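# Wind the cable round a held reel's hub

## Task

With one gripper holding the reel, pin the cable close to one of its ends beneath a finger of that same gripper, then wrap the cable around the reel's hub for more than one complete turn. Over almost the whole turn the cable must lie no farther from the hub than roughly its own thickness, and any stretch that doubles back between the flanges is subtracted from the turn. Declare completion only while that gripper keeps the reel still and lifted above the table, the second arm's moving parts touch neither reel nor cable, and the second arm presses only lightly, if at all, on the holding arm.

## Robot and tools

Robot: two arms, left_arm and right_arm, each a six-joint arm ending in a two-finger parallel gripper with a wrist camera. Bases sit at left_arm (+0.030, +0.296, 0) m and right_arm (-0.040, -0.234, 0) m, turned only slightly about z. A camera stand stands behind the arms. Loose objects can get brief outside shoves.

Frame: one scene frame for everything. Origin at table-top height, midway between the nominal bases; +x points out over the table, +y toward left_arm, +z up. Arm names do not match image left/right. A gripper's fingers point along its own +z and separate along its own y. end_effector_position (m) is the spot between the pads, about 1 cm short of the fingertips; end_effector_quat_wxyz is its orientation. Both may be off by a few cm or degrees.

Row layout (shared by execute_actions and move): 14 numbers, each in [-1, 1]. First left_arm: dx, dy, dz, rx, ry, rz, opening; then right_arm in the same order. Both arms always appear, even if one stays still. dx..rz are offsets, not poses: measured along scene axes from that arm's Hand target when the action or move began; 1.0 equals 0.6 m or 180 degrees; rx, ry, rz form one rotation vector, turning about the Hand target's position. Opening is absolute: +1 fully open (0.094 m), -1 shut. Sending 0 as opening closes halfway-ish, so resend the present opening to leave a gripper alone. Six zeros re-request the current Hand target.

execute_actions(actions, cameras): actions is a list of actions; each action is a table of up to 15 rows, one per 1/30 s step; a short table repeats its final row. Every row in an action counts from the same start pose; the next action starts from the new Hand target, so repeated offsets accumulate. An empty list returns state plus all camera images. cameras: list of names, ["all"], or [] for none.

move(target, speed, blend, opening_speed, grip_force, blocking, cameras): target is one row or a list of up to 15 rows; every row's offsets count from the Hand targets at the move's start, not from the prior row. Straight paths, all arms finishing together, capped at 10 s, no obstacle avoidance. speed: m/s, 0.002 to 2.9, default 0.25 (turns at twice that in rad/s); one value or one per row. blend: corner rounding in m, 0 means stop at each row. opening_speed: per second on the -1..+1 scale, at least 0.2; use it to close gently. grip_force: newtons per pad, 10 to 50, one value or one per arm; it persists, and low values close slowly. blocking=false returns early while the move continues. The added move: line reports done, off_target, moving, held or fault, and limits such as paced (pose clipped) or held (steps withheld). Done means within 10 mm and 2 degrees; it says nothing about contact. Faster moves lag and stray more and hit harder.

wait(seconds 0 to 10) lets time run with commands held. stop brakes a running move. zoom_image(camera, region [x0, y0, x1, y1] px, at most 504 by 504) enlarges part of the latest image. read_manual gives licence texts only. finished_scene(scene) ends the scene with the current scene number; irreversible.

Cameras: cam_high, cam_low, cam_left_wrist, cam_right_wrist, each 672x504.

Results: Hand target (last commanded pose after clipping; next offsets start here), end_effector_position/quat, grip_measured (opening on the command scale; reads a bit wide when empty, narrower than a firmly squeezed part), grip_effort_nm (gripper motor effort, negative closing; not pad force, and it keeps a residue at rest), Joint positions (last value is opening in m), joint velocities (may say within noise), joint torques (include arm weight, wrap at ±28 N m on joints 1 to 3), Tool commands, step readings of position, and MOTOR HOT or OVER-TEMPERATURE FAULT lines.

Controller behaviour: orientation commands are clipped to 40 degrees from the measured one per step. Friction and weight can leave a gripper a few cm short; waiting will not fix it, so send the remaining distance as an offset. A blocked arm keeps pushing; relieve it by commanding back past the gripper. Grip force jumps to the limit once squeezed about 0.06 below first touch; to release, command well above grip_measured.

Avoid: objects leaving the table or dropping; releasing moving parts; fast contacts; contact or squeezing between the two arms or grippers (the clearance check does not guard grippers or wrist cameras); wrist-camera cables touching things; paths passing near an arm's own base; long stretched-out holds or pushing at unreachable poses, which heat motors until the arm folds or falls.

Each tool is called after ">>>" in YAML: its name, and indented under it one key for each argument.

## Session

Scene 1 is done. I'll look at scene 2.

>>> execute_actions:
  actions: []

Scene clock: 0.00 s.
left_arm: end_effector_position=(+0.4055, +0.3366, +0.1194) grip_measured=+1.000 grip_effort_nm=n/a end_effector_quat_wxyz=(+0.612, -0.131, +0.765, +0.151) | right_arm: end_effector_position=(+0.3645, -0.1912, +0.1284) grip_measured=+1.000 grip_effort_nm=n/a end_effector_quat_wxyz=(+0.604, -0.078, +0.792, +0.038)
Joint positions: left_arm=[-0.151 1.517 0.303 0.972 -0.541 -0.054 0.094] | right_arm=[0.03 1.477 0.408 0.797 -0.097 -0.063 0.094]
Joint velocities: within noise
Joint torques (N m): no reading
Heat: left arm: 30 °C; right arm: 32 °C.
Hand target: left_arm +0.4070, +0.3367, +0.1242; +0.617, -0.134, +0.761, +0.150 | right_arm +0.3658, -0.1910, +0.1323; +0.607, -0.078, +0.790, +0.038
Tool commands: left_gripper/opening=+1.0 right_gripper/opening=+1.0

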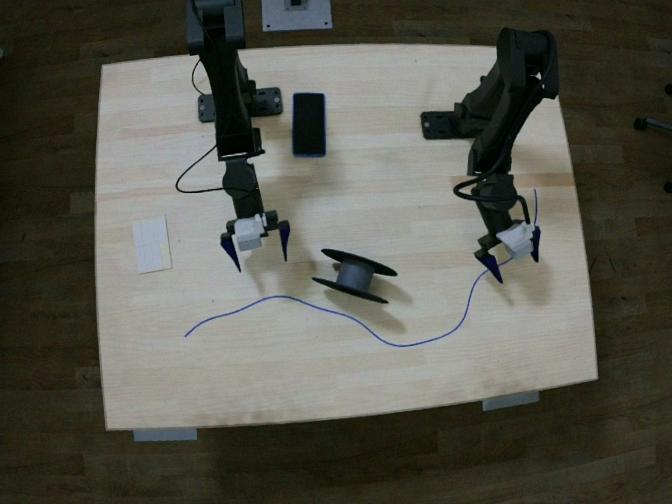

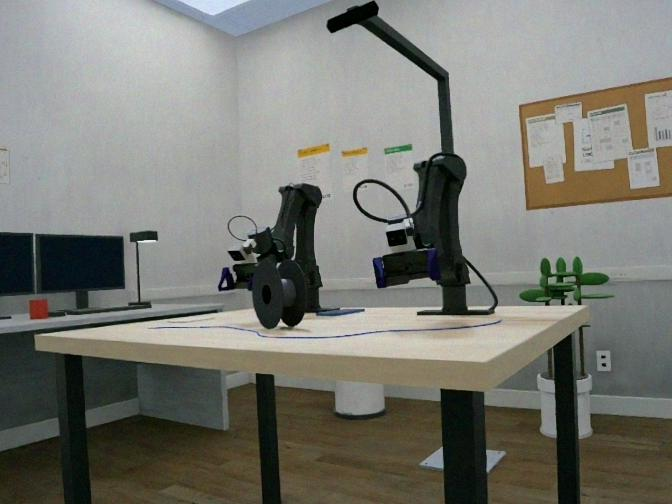

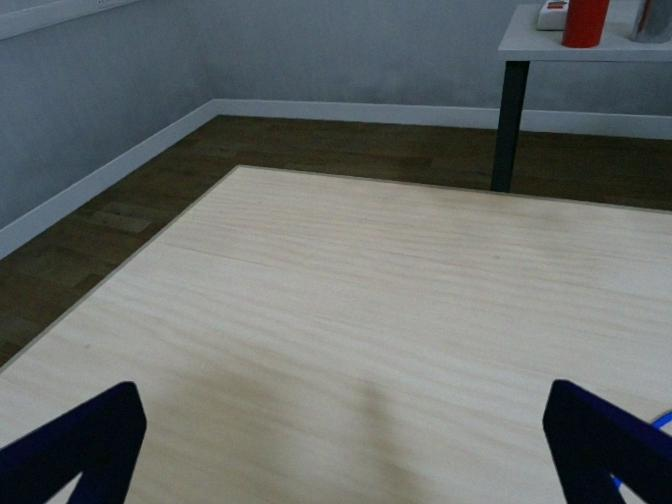

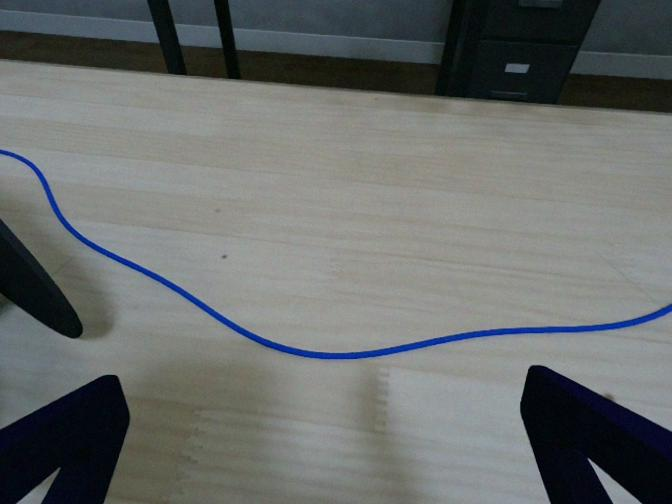

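>>> zoom_image:
  camera: "cam_high"
  region: [290, 220, 430, 340]

>>> zoom_image:
  camera: "cam_high"
  region: [440, 170, 600, 370]

>>> zoom_image:
  camera: "cam_low"
  region: [200, 230, 400, 350]

Scaled by 3.600.

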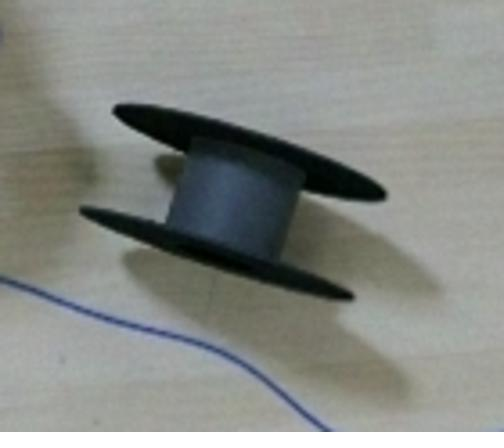

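Scaled by 2.520.

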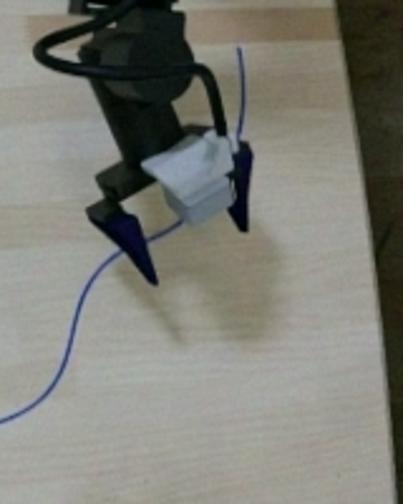

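Scaled by 2.520.

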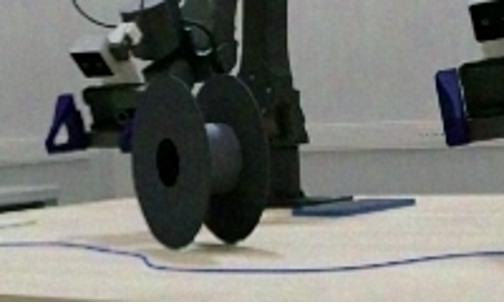

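>>> move:
  target: [-0.1093, 0.1647, -0.0403, -0.0171, 0.4464, -0.1988, 0.0, 0.087, 0.1267, 0.0412, -0.0691, 0.0396, 0.3442, 0.2]
  speed: 0.2
  cameras: ["all"]

Scene clock: 619.53 s.
left_arm: end_effector_position=(+0.3386, +0.4312, +0.1005) grip_measured=+0.002 grip_effort_nm=-0.12 end_effector_quat_wxyz=(+0.005, +0.197, +0.980, +0.001) | right_arm: end_effector_position=(+0.4183, -0.1210, +0.1524) grip_measured=+0.203 grip_effort_nm=-0.15 end_effector_quat_wxyz=(+0.442, -0.529, +0.679, +0.252)
Joint positions: left_arm=[0.405 1.814 1.48 -1.227 0.005 0.81 0.047] | right_arm=[-0.115 1.964 1.478 -0.583 -0.99 -1.135 0.057]
Joint torques (N m): left_arm=[0.51 -6.65 8.05 0.13 -0.07 0.07] | right_arm=[0.66 -7.92 9.07 0.94 -0.58 -0.07]
Heat: left arm: 39 °C; right arm: 39 °C.
Hand target: left_arm +0.3414, +0.4356, +0.1000; +0.000, +0.199, +0.980, +0.000 | right_arm +0.4180, -0.1149, +0.1570; +0.442, -0.532, +0.671, +0.267
Off the commanded pose: left_arm 0.005 m, 1 deg | right_arm 0.008 m, 2 deg.
move: done

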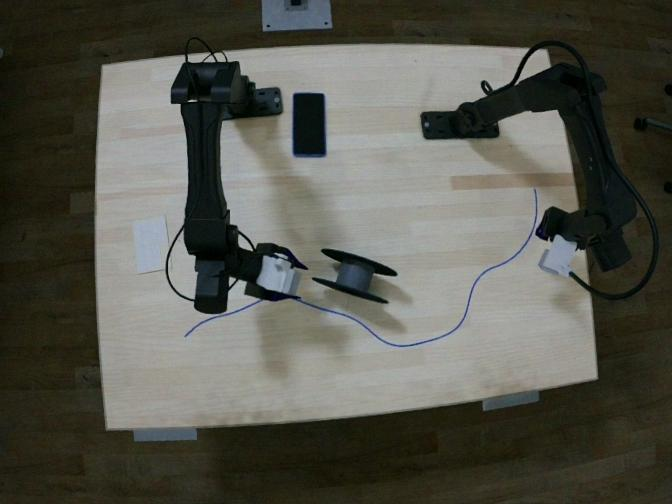

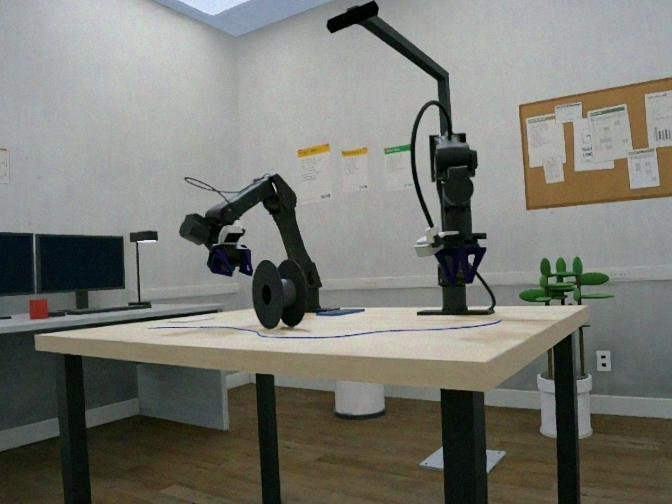

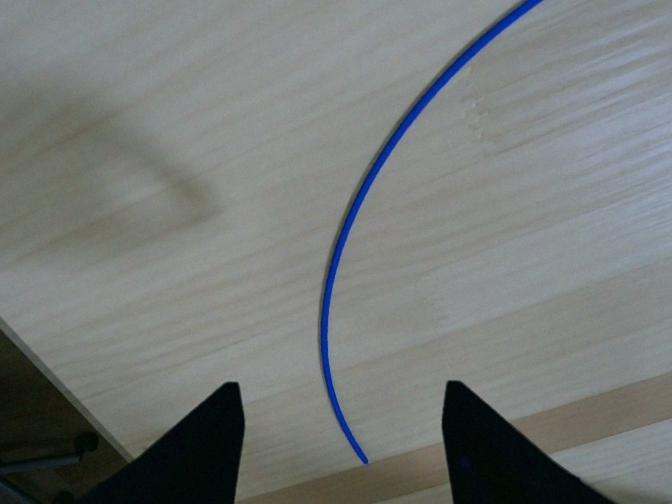

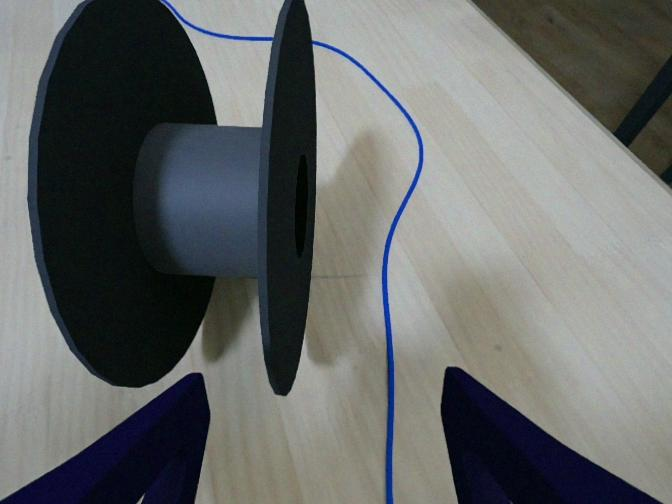

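>>> move:
  target:
    - [-0.0433, 0.0258, -0.0833, 0, 0, 0, 0.0, -0.0065, 0.0853, -0.0312, 0, 0, -0.0194, 0.0]
    - [-0.0433, 0.0258, -0.1425, 0, 0, 0, 0.0, -0.0065, 0.0853, -0.0312, 0, 0, -0.0194, 0.0]
    - [-0.0433, 0.0258, -0.1425, 0, 0, 0, -1, -0.0065, 0.0853, -0.0312, 0, 0, -0.0194, 0.0]
  speed: [0.12, 0.05, 0.05]
  grip_force: [45, 50]
  cameras: ["cam_high", "cam_left_wrist", "cam_right_wrist"]

Scene clock: 704.20 s.
left_arm: end_effector_position=(+0.3179, +0.4505, +0.0242) grip_measured=-0.987 grip_effort_nm=-0.67 end_effector_quat_wxyz=(+0.007, +0.196, +0.981, +0.005) | right_arm: end_effector_position=(+0.4196, -0.0650, +0.1306) grip_measured=+0.003 grip_effort_nm=-0.15 end_effector_quat_wxyz=(+0.445, -0.511, +0.691, +0.251)
Joint positions: left_arm=[0.483 1.84 1.199 -0.912 0.001 0.885 0.001] | right_arm=[0.029 1.945 1.323 -0.246 -0.895 -0.868 0.047]
Joint torques (N m): left_arm=[0.35 -6.71 4.29 0.4 -0.05 0.06] | right_arm=[0.2 -11.25 5.18 1.6 -0.37 0.09]
Heat: left arm: 32 °C; right arm: 35 °C.
Hand target: left_arm +0.3154, +0.4511, +0.0145; +0.000, +0.199, +0.980, +0.000 | right_arm +0.4141, -0.0637, +0.1384; +0.450, -0.512, +0.687, +0.253
Off the commanded pose: left_arm 0.010 m, 1 deg | right_arm 0.010 m, 1 deg.
grip_force (N): 45, 50
move: done
Images, in order (width x height): cam_high 672x504, cam_left_wrist 672x504, cam_right_wrist 672x504.

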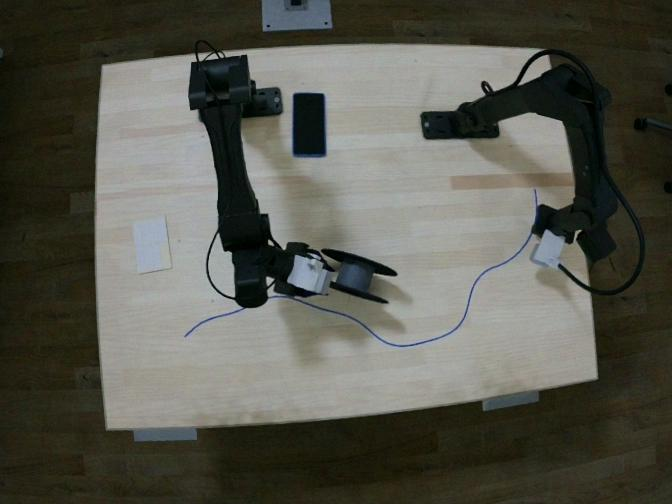

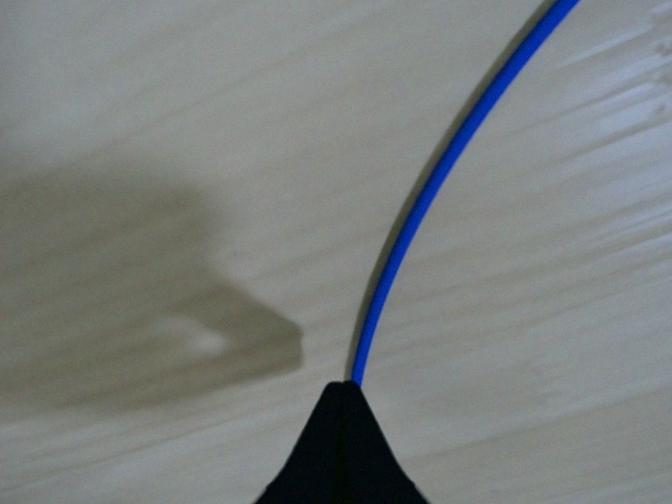

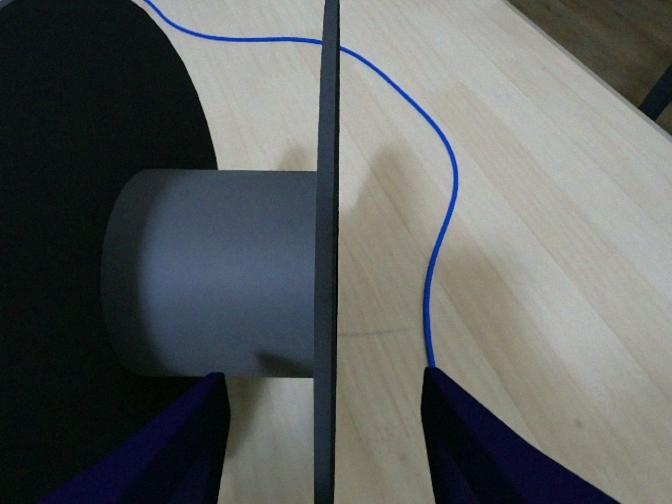

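>>> move:
  target:
    - [0, 0, 0.005, 0, 0, 0, -0.3, 0.0067, 0.0162, -0.01, 0, 0, 0, 0.0]
    - [0, 0, -0.0183, 0, 0, 0, -0.3, 0.0067, 0.0162, -0.01, 0, 0, 0, 0.0]
    - [0, 0, -0.0183, 0, 0, 0, -1, 0.0067, 0.0162, -0.01, 0, 0, 0, 0.0]
  speed: [0.05, 0.04, 0.05]
  cameras: ["cam_left_wrist", "cam_right_wrist"]

Scene clock: 728.33 s.
left_arm: end_effector_position=(+0.3184, +0.4508, +0.0138) grip_measured=-0.987 grip_effort_nm=-0.67 end_effector_quat_wxyz=(+0.008, +0.196, +0.981, +0.006) | right_arm: end_effector_position=(+0.4237, -0.0574, +0.1342) grip_measured=+0.003 grip_effort_nm=-0.15 end_effector_quat_wxyz=(+0.453, -0.512, +0.687, +0.246)
Joint positions: left_arm=[0.483 1.857 1.177 -0.87 0.001 0.886 0.001] | right_arm=[0.048 1.945 1.323 -0.203 -0.88 -0.839 0.047]
Joint torques (N m): left_arm=[0.35 -6.69 4.15 0.41 -0.05 0.07] | right_arm=[0.66 -9.46 5.23 1.67 -0.35 0.08]
Heat: left arm: 31 °C; right arm: 34 °C.
Hand target: left_arm +0.3153, +0.4511, +0.0035; +0.000, +0.199, +0.980, +0.000 | right_arm +0.4181, -0.0540, +0.1324; +0.450, -0.512, +0.687, +0.254
Off the commanded pose: left_arm 0.011 m, 1 deg | right_arm 0.007 m, 1 deg.
grip_force (N): 45, 50
move: off_target (left_arm); target 3's new opening was sent with left_arm's hand 0.011 m and 1 deg from that target
Images, in order (width x height): cam_left_wrist 672x504, cam_right_wrist 672x504.

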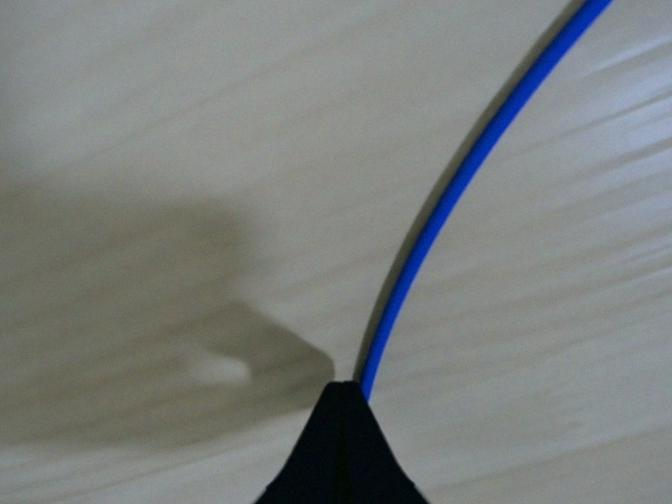

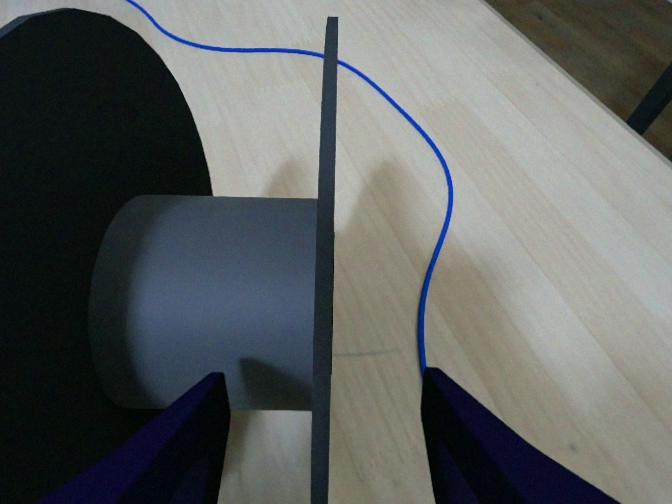

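>>> move:
  target:
    - [0.001, -0.001, 0.01, 0, 0, 0, -0.4, 0, 0, 0, 0, 0, 0, 0.0]
    - [0.001, -0.001, -0.01, 0, 0, 0, -0.4, 0, 0, 0, 0, 0, 0, 0.0]
  speed: [0.05, 0.04]
  cameras: ["cam_left_wrist"]

Scene clock: 738.87 s.
left_arm: end_effector_position=(+0.3188, +0.4510, +0.0080) grip_measured=-0.402 grip_effort_nm=0.11 end_effector_quat_wxyz=(+0.008, +0.196, +0.981, +0.006) | right_arm: end_effector_position=(+0.4237, -0.0574, +0.1342) grip_measured=+0.003 grip_effort_nm=-0.15 end_effector_quat_wxyz=(+0.453, -0.512, +0.687, +0.246)
Joint positions: left_arm=[0.483 1.868 1.166 -0.849 0.001 0.886 0.028] | right_arm=[0.048 1.945 1.323 -0.203 -0.88 -0.839 0.047]
Joint torques (N m): left_arm=[0.12 -6.71 4.08 0.42 -0.05 0.04] | right_arm=[0.57 -9.48 5.27 1.67 -0.34 0.07]
Heat: left arm: 31 °C; right arm: 34 °C.
Hand target: left_arm +0.3160, +0.4505, -0.0025; +0.000, +0.199, +0.980, +0.000 | right_arm +0.4181, -0.0540, +0.1324; +0.450, -0.512, +0.687, +0.254
Off the commanded pose: left_arm 0.011 m, 1 deg | right_arm 0.007 m, 1 deg.
grip_force (N): 45, 50
move: off_target (left_arm)
Images, in order (width x height): cam_left_wrist 672x504.

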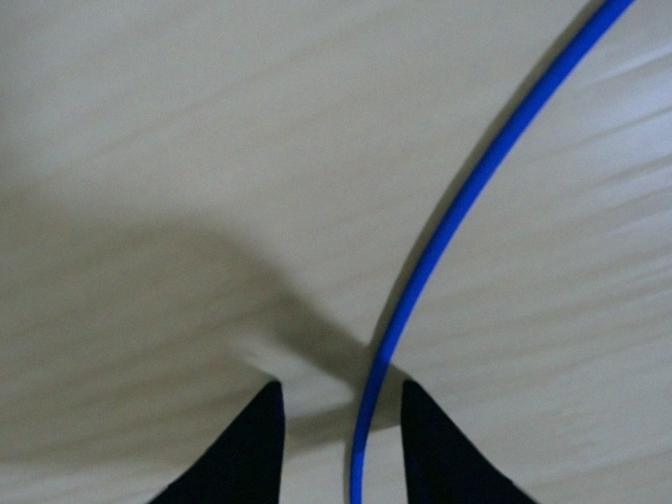

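>>> move:
  target:
    - [0, -0.0, -0.006, 0, 0, 0, -0.4, 0, 0, 0, 0, 0, 0, 0.0]
    - [0, 0, -0.006, 0, 0, 0, -1, 0, 0, 0, 0, 0, 0, 0.0]
  speed: [0.03, 0.04]
  cameras: ["cam_left_wrist"]

Scene clock: 745.97 s.
left_arm: end_effector_position=(+0.3203, +0.4519, +0.0078) grip_measured=-0.949 grip_effort_nm=-0.92 end_effector_quat_wxyz=(+0.011, +0.196, +0.980, +0.008) | right_arm: end_effector_position=(+0.4237, -0.0574, +0.1342) grip_measured=+0.003 grip_effort_nm=-0.15 end_effector_quat_wxyz=(+0.453, -0.512, +0.687, +0.246)
Joint positions: left_arm=[0.483 1.868 1.165 -0.84 0.001 0.886 0.002] | right_arm=[0.048 1.945 1.323 -0.203 -0.88 -0.839 0.047]
Joint torques (N m): left_arm=[0.12 -6.27 3.59 0.47 -0.04 0.04] | right_arm=[0.58 -9.5 5.26 1.68 -0.33 0.08]
Heat: left arm: 30 °C; right arm: 34 °C.
Hand target: left_arm +0.3160, +0.4505, -0.0061; +0.000, +0.199, +0.980, +0.000 | right_arm +0.4181, -0.0540, +0.1324; +0.450, -0.512, +0.687, +0.254
Off the commanded pose: left_arm 0.015 m, 2 deg | right_arm 0.007 m, 1 deg.
grip_force (N): 45, 50
move: off_target (left_arm); target 2's new opening was sent with left_arm's hand 0.015 m and 2 deg from that target
Images, in order (width x height): cam_left_wrist 672x504.

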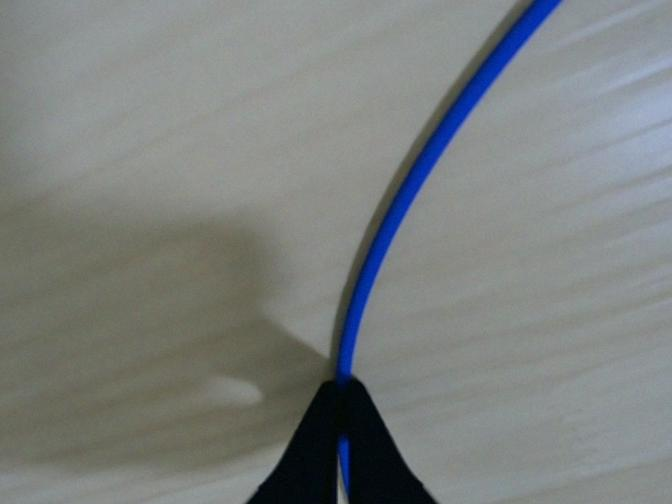

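>>> move:
  target:
    - [0, 0, 0.15, 0, 0, 0, -1, 0, 0, 0, 0, 0, 0, 0.0]
    - [0.2468, -0.5672, 0.2602, -0.1144, -0.0437, 0.4813, -1, 0, 0, 0, 0, 0, 0, 0.0]
  speed: [0.1, 0.2]
  blend: 0.03
  cameras: ["all"]

Scene clock: 791.40 s.
left_arm: end_effector_position=(+0.4582, +0.1090, +0.1551) grip_measured=-0.950 grip_effort_nm=-0.94 end_effector_quat_wxyz=(+0.088, -0.521, +0.834, -0.158) | right_arm: end_effector_position=(+0.4237, -0.0574, +0.1342) grip_measured=+0.003 grip_effort_nm=-0.15 end_effector_quat_wxyz=(+0.453, -0.512, +0.687, +0.246)
Joint positions: left_arm=[-0.408 1.992 1.869 -1.086 0.037 -1.523 0.002] | right_arm=[0.048 1.945 1.323 -0.203 -0.88 -0.839 0.047]
Joint torques (N m): left_arm=[-0.14 -8.34 8.66 0.7 -0.2 -0.05] | right_arm=[0.64 -9.43 5.26 1.65 -0.34 0.09]
Heat: left arm: 31 °C; right arm: 34 °C.
Hand target: left_arm +0.4640, +0.1101, +0.1502; +0.093, -0.527, +0.832, -0.147 | right_arm +0.4181, -0.0540, +0.1324; +0.450, -0.512, +0.687, +0.254
Off the commanded pose: left_arm 0.008 m, 2 deg | right_arm 0.007 m, 1 deg.
grip_force (N): 45, 50
move: done

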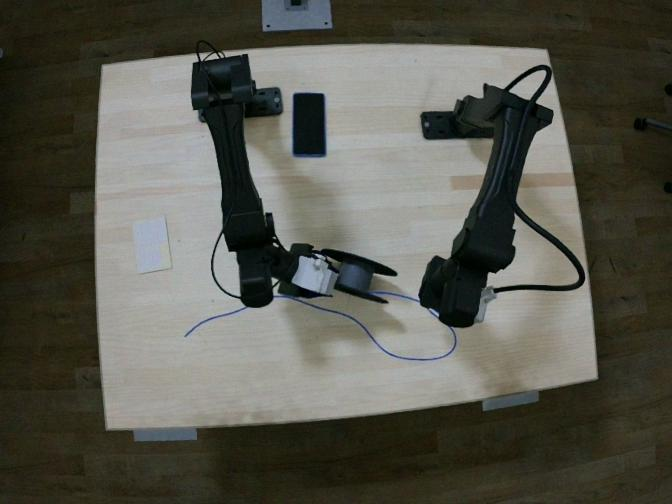

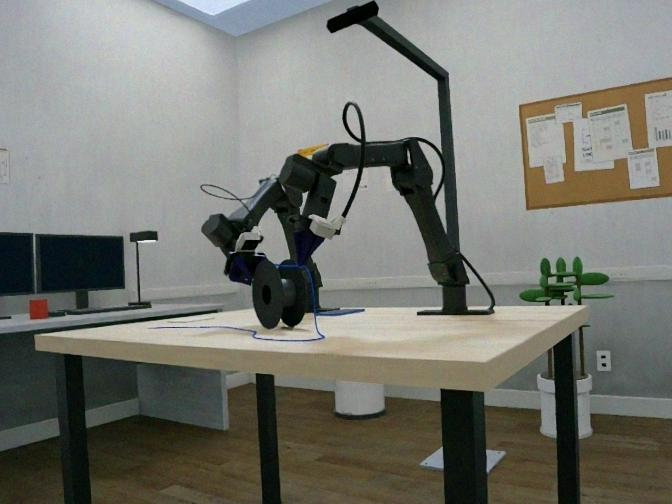

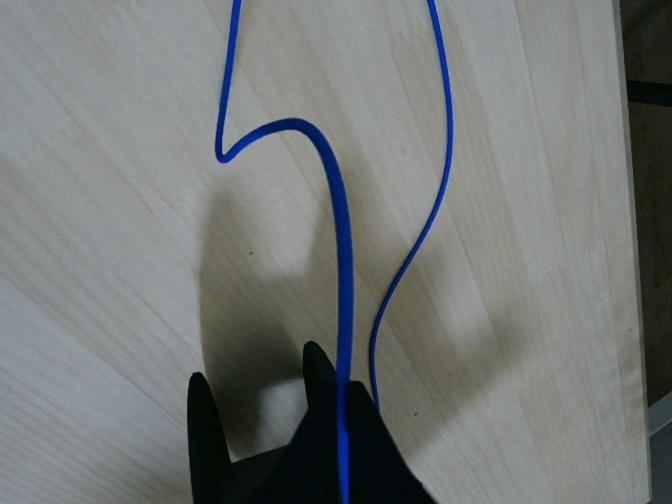

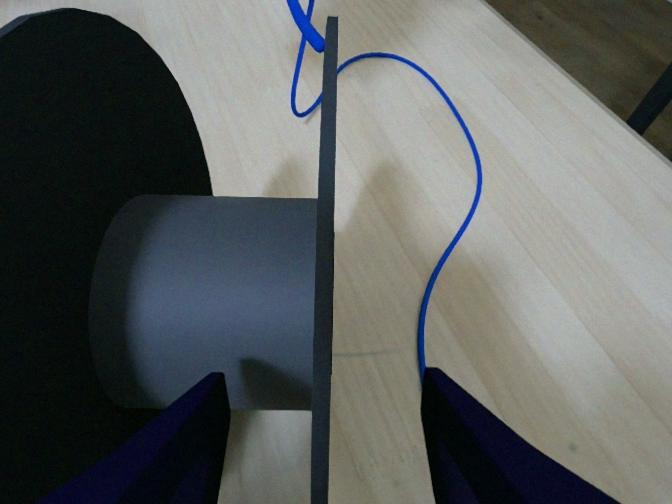

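>>> move:
  target:
    - [0.0045, -0.0022, -0.05, 0, 0, -0.0444, -1, 0, 0, 0, 0, 0, 0, 0.0]
    - [-0.031, -0.0775, -0.05, 0, 0, -0.0444, -1, 0, 0, 0, 0, 0, 0, 0.0]
  speed: 0.1
  blend: 0.01
  cameras: ["cam_left_wrist", "cam_right_wrist", "cam_low"]

Scene clock: 828.57 s.
left_arm: end_effector_position=(+0.4419, +0.0599, +0.1365) grip_measured=-0.950 grip_effort_nm=-0.95 end_effector_quat_wxyz=(+0.081, -0.459, +0.868, -0.170) | right_arm: end_effector_position=(+0.4237, -0.0574, +0.1342) grip_measured=+0.003 grip_effort_nm=-0.15 end_effector_quat_wxyz=(+0.453, -0.512, +0.687, +0.246)
Joint positions: left_arm=[-0.512 2.003 1.808 -0.999 0.049 -1.486 0.002] | right_arm=[0.048 1.945 1.323 -0.203 -0.88 -0.839 0.047]
Joint torques (N m): left_arm=[0.2 -8.66 5.22 0.92 -0.16 -0.09] | right_arm=[0.57 -9.42 5.33 1.66 -0.33 0.08]
Heat: left arm: 32 °C; right arm: 34 °C.
Hand target: left_arm +0.4454, +0.0637, +0.1201; +0.082, -0.467, +0.867, -0.153 | right_arm +0.4181, -0.0540, +0.1324; +0.450, -0.512, +0.687, +0.254
Off the commanded pose: left_arm 0.017 m, 2 deg | right_arm 0.007 m, 1 deg.
grip_force (N): 45, 50
move: off_target (left_arm)
Images, in order (width x height): cam_low 672x504, cam_left_wrist 672x504, cam_right_wrist 672x504.

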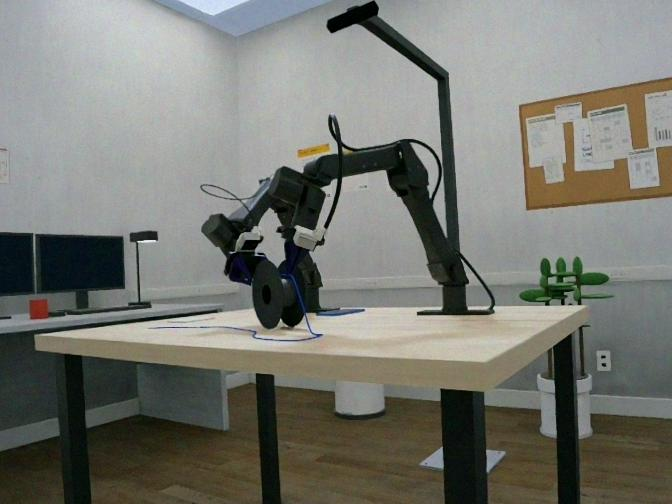

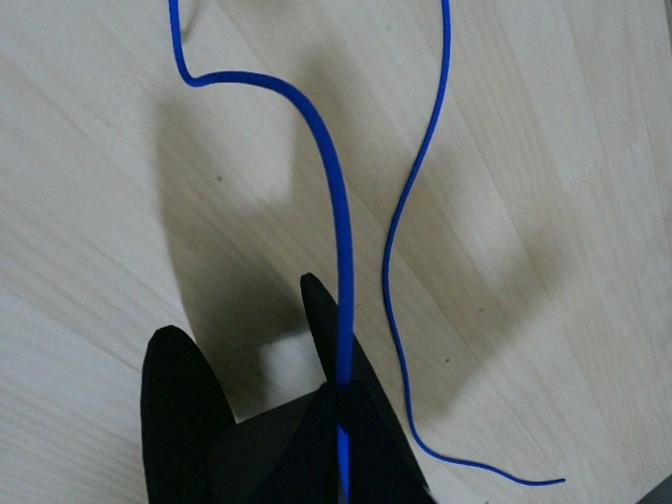

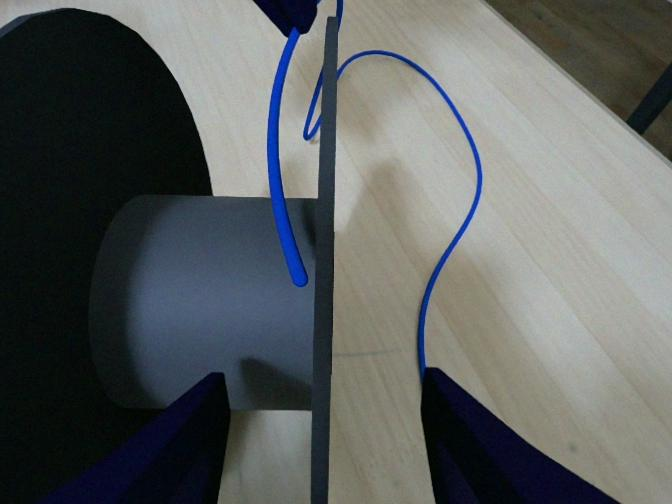

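>>> move:
  target: [-0.0508, -0.092, -0.0167, 0, 0, 0, -1, 0, 0, 0, 0, 0, 0, 0.0]
  speed: 0.08
  cameras: ["cam_right_wrist", "cam_left_wrist"]

Scene clock: 844.17 s.
left_arm: end_effector_position=(+0.4133, +0.0058, +0.1277) grip_measured=-0.950 grip_effort_nm=-0.94 end_effector_quat_wxyz=(+0.080, -0.461, +0.867, -0.173) | right_arm: end_effector_position=(+0.4237, -0.0574, +0.1342) grip_measured=+0.003 grip_effort_nm=-0.15 end_effector_quat_wxyz=(+0.453, -0.512, +0.687, +0.246)
Joint positions: left_arm=[-0.658 2.02 1.794 -0.961 -0.001 -1.628 0.002] | right_arm=[0.048 1.945 1.323 -0.203 -0.88 -0.839 0.047]
Joint torques (N m): left_arm=[-0.21 -8.65 5.37 0.88 -0.25 -0.11] | right_arm=[0.58 -9.5 5.29 1.67 -0.35 0.08]
Heat: left arm: 31 °C; right arm: 34 °C.
Hand target: left_arm +0.4150, +0.0085, +0.1101; +0.082, -0.467, +0.867, -0.153 | right_arm +0.4181, -0.0540, +0.1324; +0.450, -0.512, +0.687, +0.254
Off the commanded pose: left_arm 0.018 m, 2 deg | right_arm 0.007 m, 1 deg.
grip_force (N): 45, 50
move: off_target (left_arm)
Images, in order (width x height): cam_left_wrist 672x504, cam_right_wrist 672x504.

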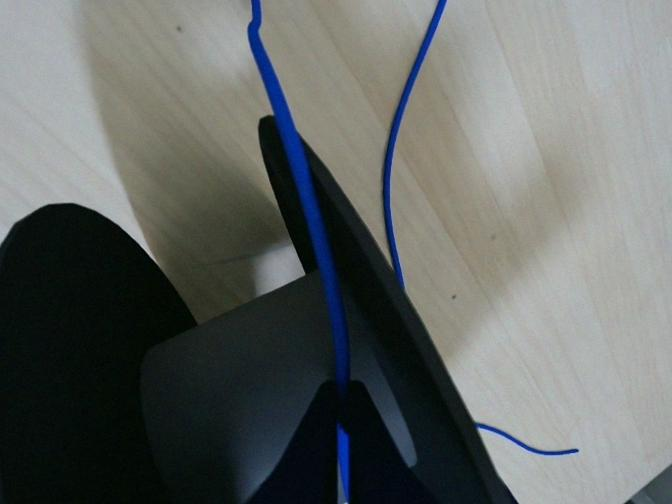

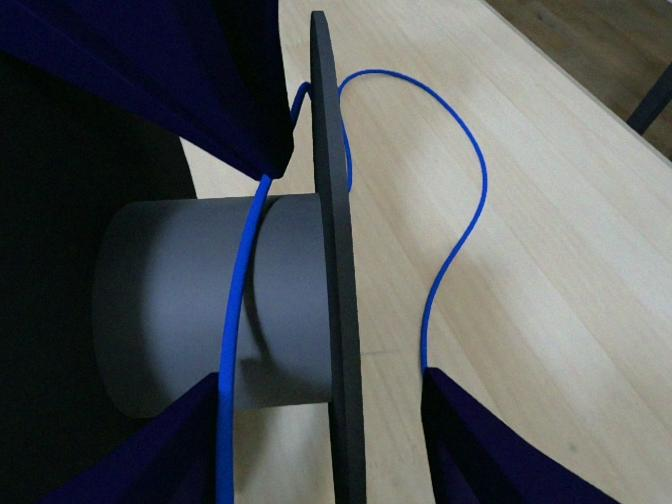

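>>> zoom_image:
  camera: "cam_right_wrist"
  region: [150, 150, 450, 504]

Scaled by 1.424.

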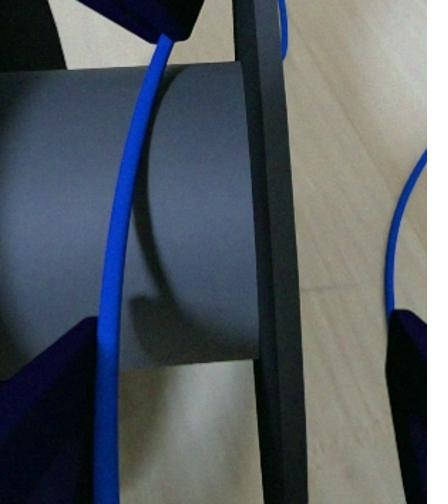

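>>> move:
  target: [0, 0, 0, 0, 0, 0, -1, 0, 0, 0, 0, 0, 0, -1]
  speed: 0.05
  opening_speed: 1.5
  grip_force: [45, 50]
  cameras: ["cam_right_wrist", "cam_left_wrist"]

Scene clock: 863.23 s.
left_arm: end_effector_position=(+0.4139, +0.0057, +0.1279) grip_measured=-0.950 grip_effort_nm=-0.95 end_effector_quat_wxyz=(+0.081, -0.462, +0.866, -0.174) | right_arm: end_effector_position=(+0.4240, -0.0574, +0.1345) grip_measured=-0.871 grip_effort_nm=-1.03 end_effector_quat_wxyz=(+0.454, -0.511, +0.687, +0.246)
Joint positions: left_arm=[-0.658 2.02 1.794 -0.959 -0.002 -1.63 0.002] | right_arm=[0.048 1.945 1.323 -0.201 -0.88 -0.837 0.006]
Joint torques (N m): left_arm=[-0.23 -8.66 5.37 0.86 -0.23 -0.09] | right_arm=[0.65 -9.5 5.29 1.64 -0.35 0.06]
Heat: left arm: 31 °C; right arm: 34 °C.
Hand target: left_arm +0.4149, +0.0085, +0.1100; +0.082, -0.467, +0.867, -0.153 | right_arm +0.4181, -0.0540, +0.1324; +0.450, -0.512, +0.687, +0.253
Off the commanded pose: left_arm 0.018 m, 3 deg | right_arm 0.007 m, 1 deg.
grip_force (N): 45, 50
move: off_target (left_arm)
Images, in order (width x height): cam_left_wrist 672x504, cam_right_wrist 672x504.

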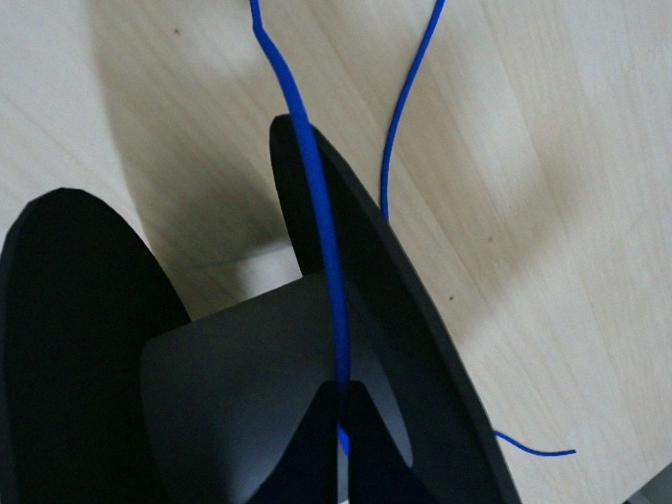

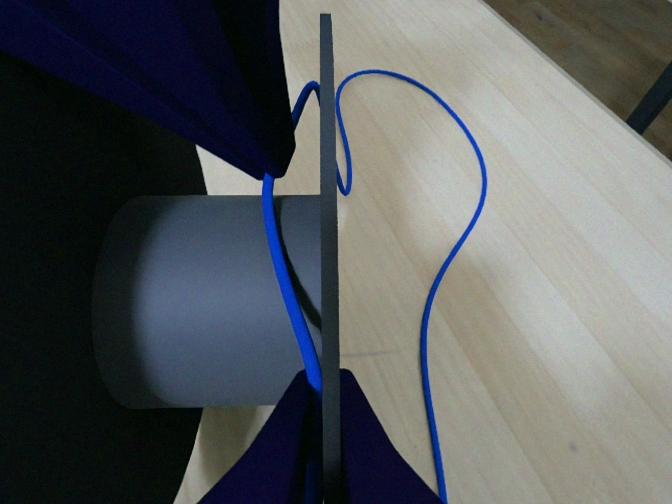

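>>> move:
  target:
    - [0, 0, 0.0, 0, 0, 0, -0.78, 0, 0, 0, 0, 0, 0, -1]
    - [-0.0515, 0.0243, 0.157, 0, 0, 0, -0.78, 0, 0, 0, 0, 0, 0, -1]
    - [-0.03, 0.2, 0.24, 0, 0, 0, -0.3, 0, 0, 0, 0, 0, 0, -1]
  speed: [0.05, 0.1, 0.2]
  blend: [0, 0.02, 0]
  cameras: ["all"]

Scene clock: 905.60 s.
left_arm: end_effector_position=(+0.4014, +0.1282, +0.2329) grip_measured=-0.302 grip_effort_nm=0.11 end_effector_quat_wxyz=(+0.069, -0.475, +0.867, -0.134) | right_arm: end_effector_position=(+0.4238, -0.0572, +0.1347) grip_measured=-0.871 grip_effort_nm=-1.04 end_effector_quat_wxyz=(+0.454, -0.511, +0.687, +0.247)
Joint positions: left_arm=[-0.41 1.894 2.075 -1.454 0.057 -1.413 0.033] | right_arm=[0.048 1.945 1.323 -0.201 -0.882 -0.835 0.006]
Joint torques (N m): left_arm=[-0.18 -12.11 7.94 0.55 0.04 0.06] | right_arm=[0.58 -9.44 5.26 1.64 -0.34 0.03]
Heat: left arm: 31 °C; right arm: 34 °C.
Hand target: left_arm +0.3969, +0.1285, +0.2541; +0.082, -0.467, +0.867, -0.153 | right_arm +0.4181, -0.0540, +0.1324; +0.450, -0.512, +0.687, +0.254
Off the commanded pose: left_arm 0.022 m, 3 deg | right_arm 0.007 m, 1 deg.
grip_force (N): 45, 50
move: off_target (left_arm); target 3's new opening was sent with left_arm's hand 0.022 m and 3 deg from that target

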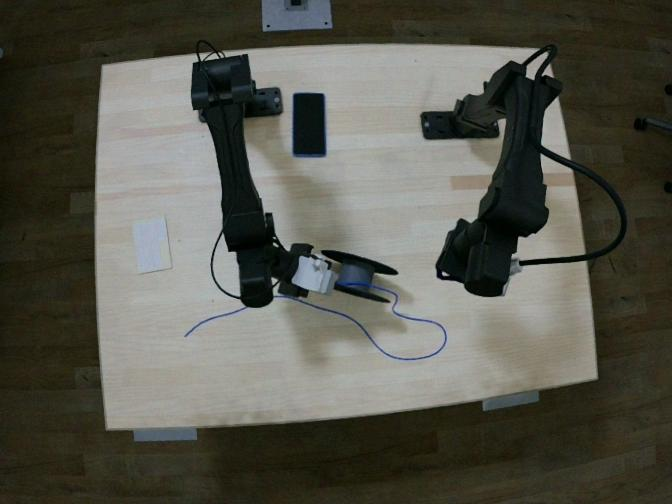

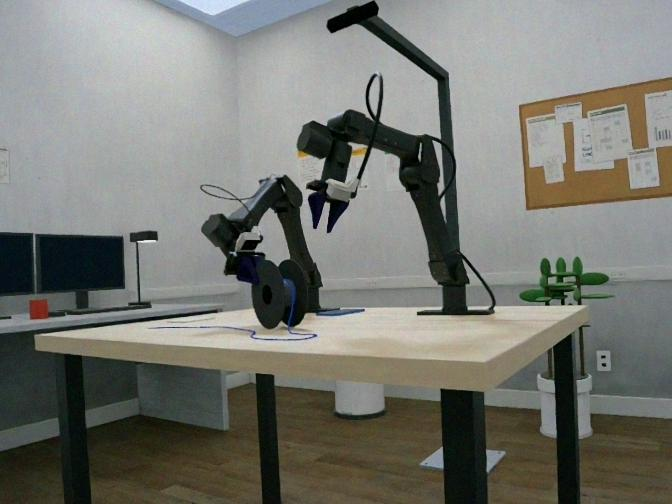

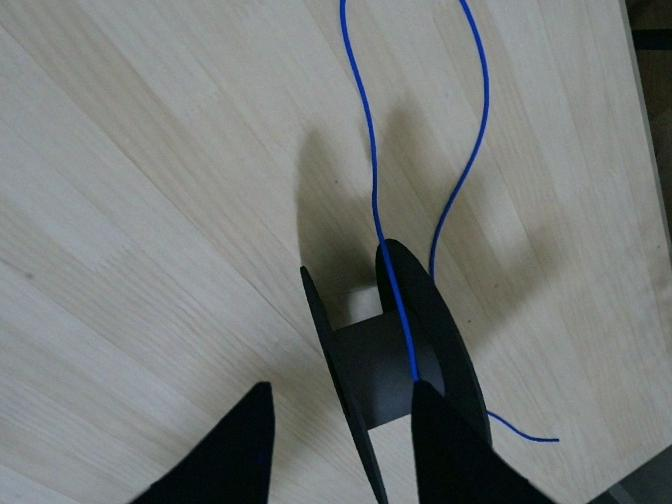

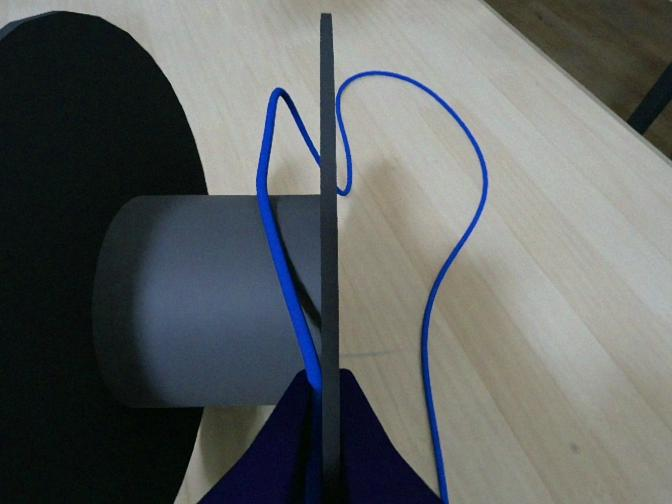

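>>> move:
  target:
    - [0, 0, 0, 0, 0, 0, -0.3, -0.03, -0.0433, 0.2, 0, 0, 0, -1]
    - [0, 0, 0, 0, 0, 0, -0.3, -0.23, -0.0933, 0.2627, -0.057, 0.1475, -0.3868, -1]
  speed: [0.12, 0.18]
  blend: 0.03
  cameras: ["all"]

Scene clock: 977.50 s.
left_arm: end_effector_position=(+0.4014, +0.1281, +0.2329) grip_measured=-0.302 grip_effort_nm=0.11 end_effector_quat_wxyz=(+0.069, -0.475, +0.867, -0.134) | right_arm: end_effector_position=(+0.2751, -0.1109, +0.2734) grip_measured=-0.871 grip_effort_nm=-1.04 end_effector_quat_wxyz=(+0.286, -0.009, +0.958, -0.002)
Joint positions: left_arm=[-0.41 1.894 2.075 -1.454 0.057 -1.413 0.033] | right_arm=[0.483 1.437 1.626 -1.241 0.272 0.422 0.006]
Joint torques (N m): left_arm=[-0.2 -12.12 7.94 0.55 0.04 0.07] | right_arm=[0.7 -4.45 9.81 1.48 0.34 0.13]
Heat: left arm: 32 °C; right arm: 34 °C.
Hand target: left_arm +0.3969, +0.1284, +0.2541; +0.082, -0.467, +0.867, -0.153 | right_arm +0.2801, -0.1101, +0.2900; +0.309, +0.000, +0.951, +0.000
Off the commanded pose: left_arm 0.022 m, 3 deg | right_arm 0.017 m, 3 deg.
grip_force (N): 45, 50
move: off_target (left_arm, right_arm)

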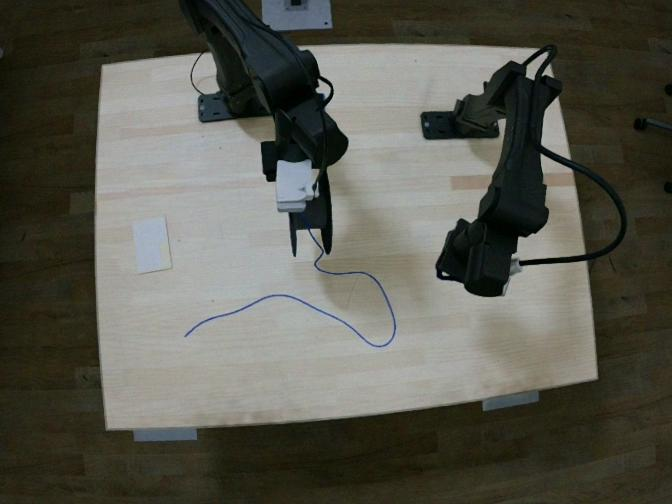

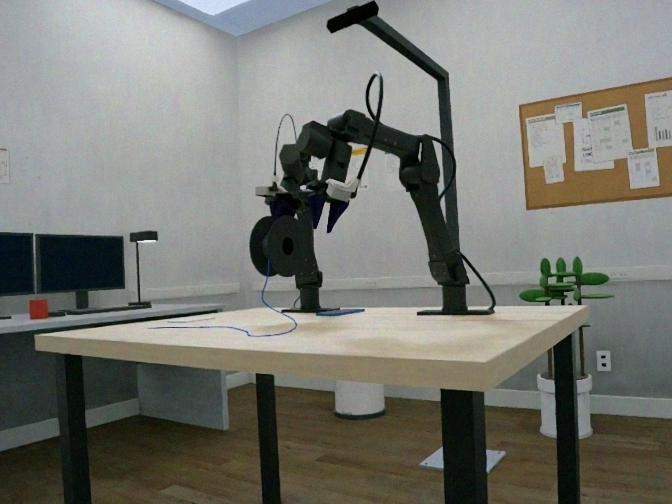

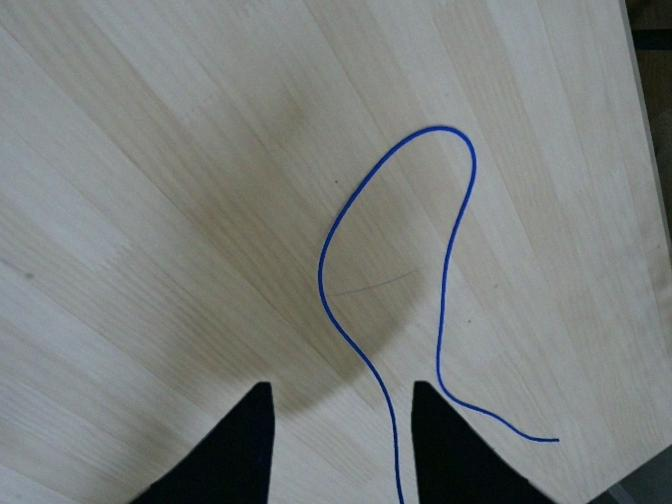

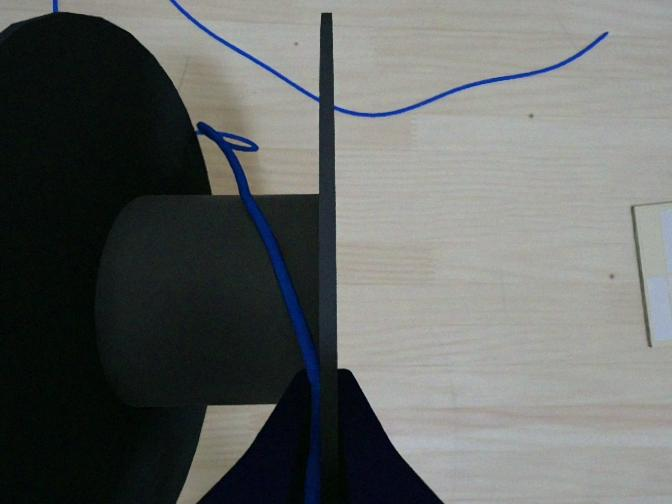

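>>> move:
  target: [0.0972, -0.1155, -0.3402, 0.0931, 0.0653, -0.236, -0.2, 0, 0, 0, 0, 0, 0, -1]
  speed: 0.16
  cameras: ["cam_high", "cam_left_wrist"]

Scene clock: 1034.87 s.
left_arm: end_effector_position=(+0.4541, +0.0588, +0.0606) grip_measured=-0.202 grip_effort_nm=0.11 end_effector_quat_wxyz=(+0.005, -0.126, +0.992, -0.015) | right_arm: end_effector_position=(+0.2751, -0.1110, +0.2735) grip_measured=-0.871 grip_effort_nm=-1.04 end_effector_quat_wxyz=(+0.286, -0.008, +0.958, -0.003)
Joint positions: left_arm=[-0.513 2.486 2.37 -1.43 0.018 -0.758 0.037] | right_arm=[0.483 1.437 1.626 -1.241 0.273 0.423 0.006]
Joint torques (N m): left_arm=[-0.46 -10.99 7.97 0.16 -0.19 0.08] | right_arm=[0.76 -4.44 9.83 1.46 0.35 0.14]
Heat: left arm: 32 °C; right arm: 40 °C.
Hand target: left_arm +0.4552, +0.0592, +0.0499; +0.000, -0.120, +0.993, +0.000 | right_arm +0.2801, -0.1101, +0.2900; +0.309, +0.000, +0.951, +0.000
Off the commanded pose: left_arm 0.011 m, 2 deg | right_arm 0.017 m, 3 deg.
grip_force (N): 45, 50
move: off_target (left_arm, right_arm)
Images, in order (width x height): cam_high 672x504, cam_left_wrist 672x504.

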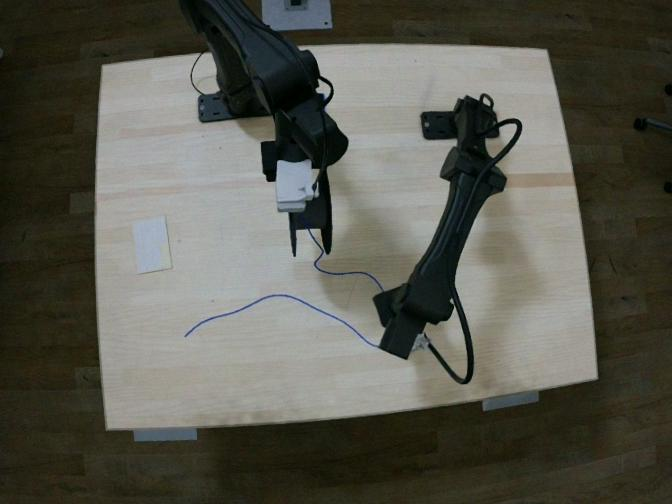

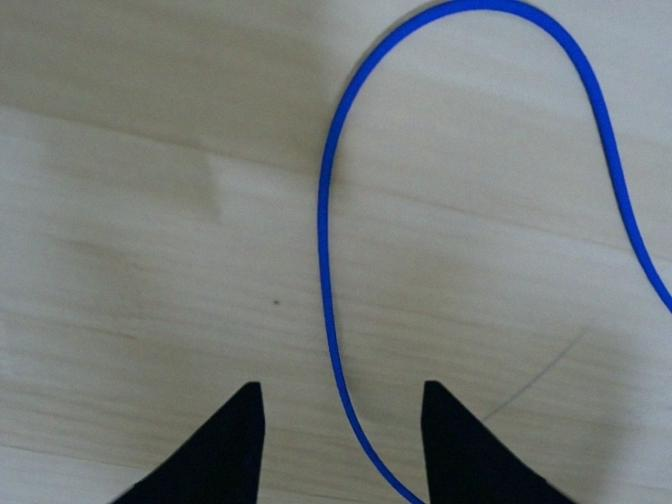

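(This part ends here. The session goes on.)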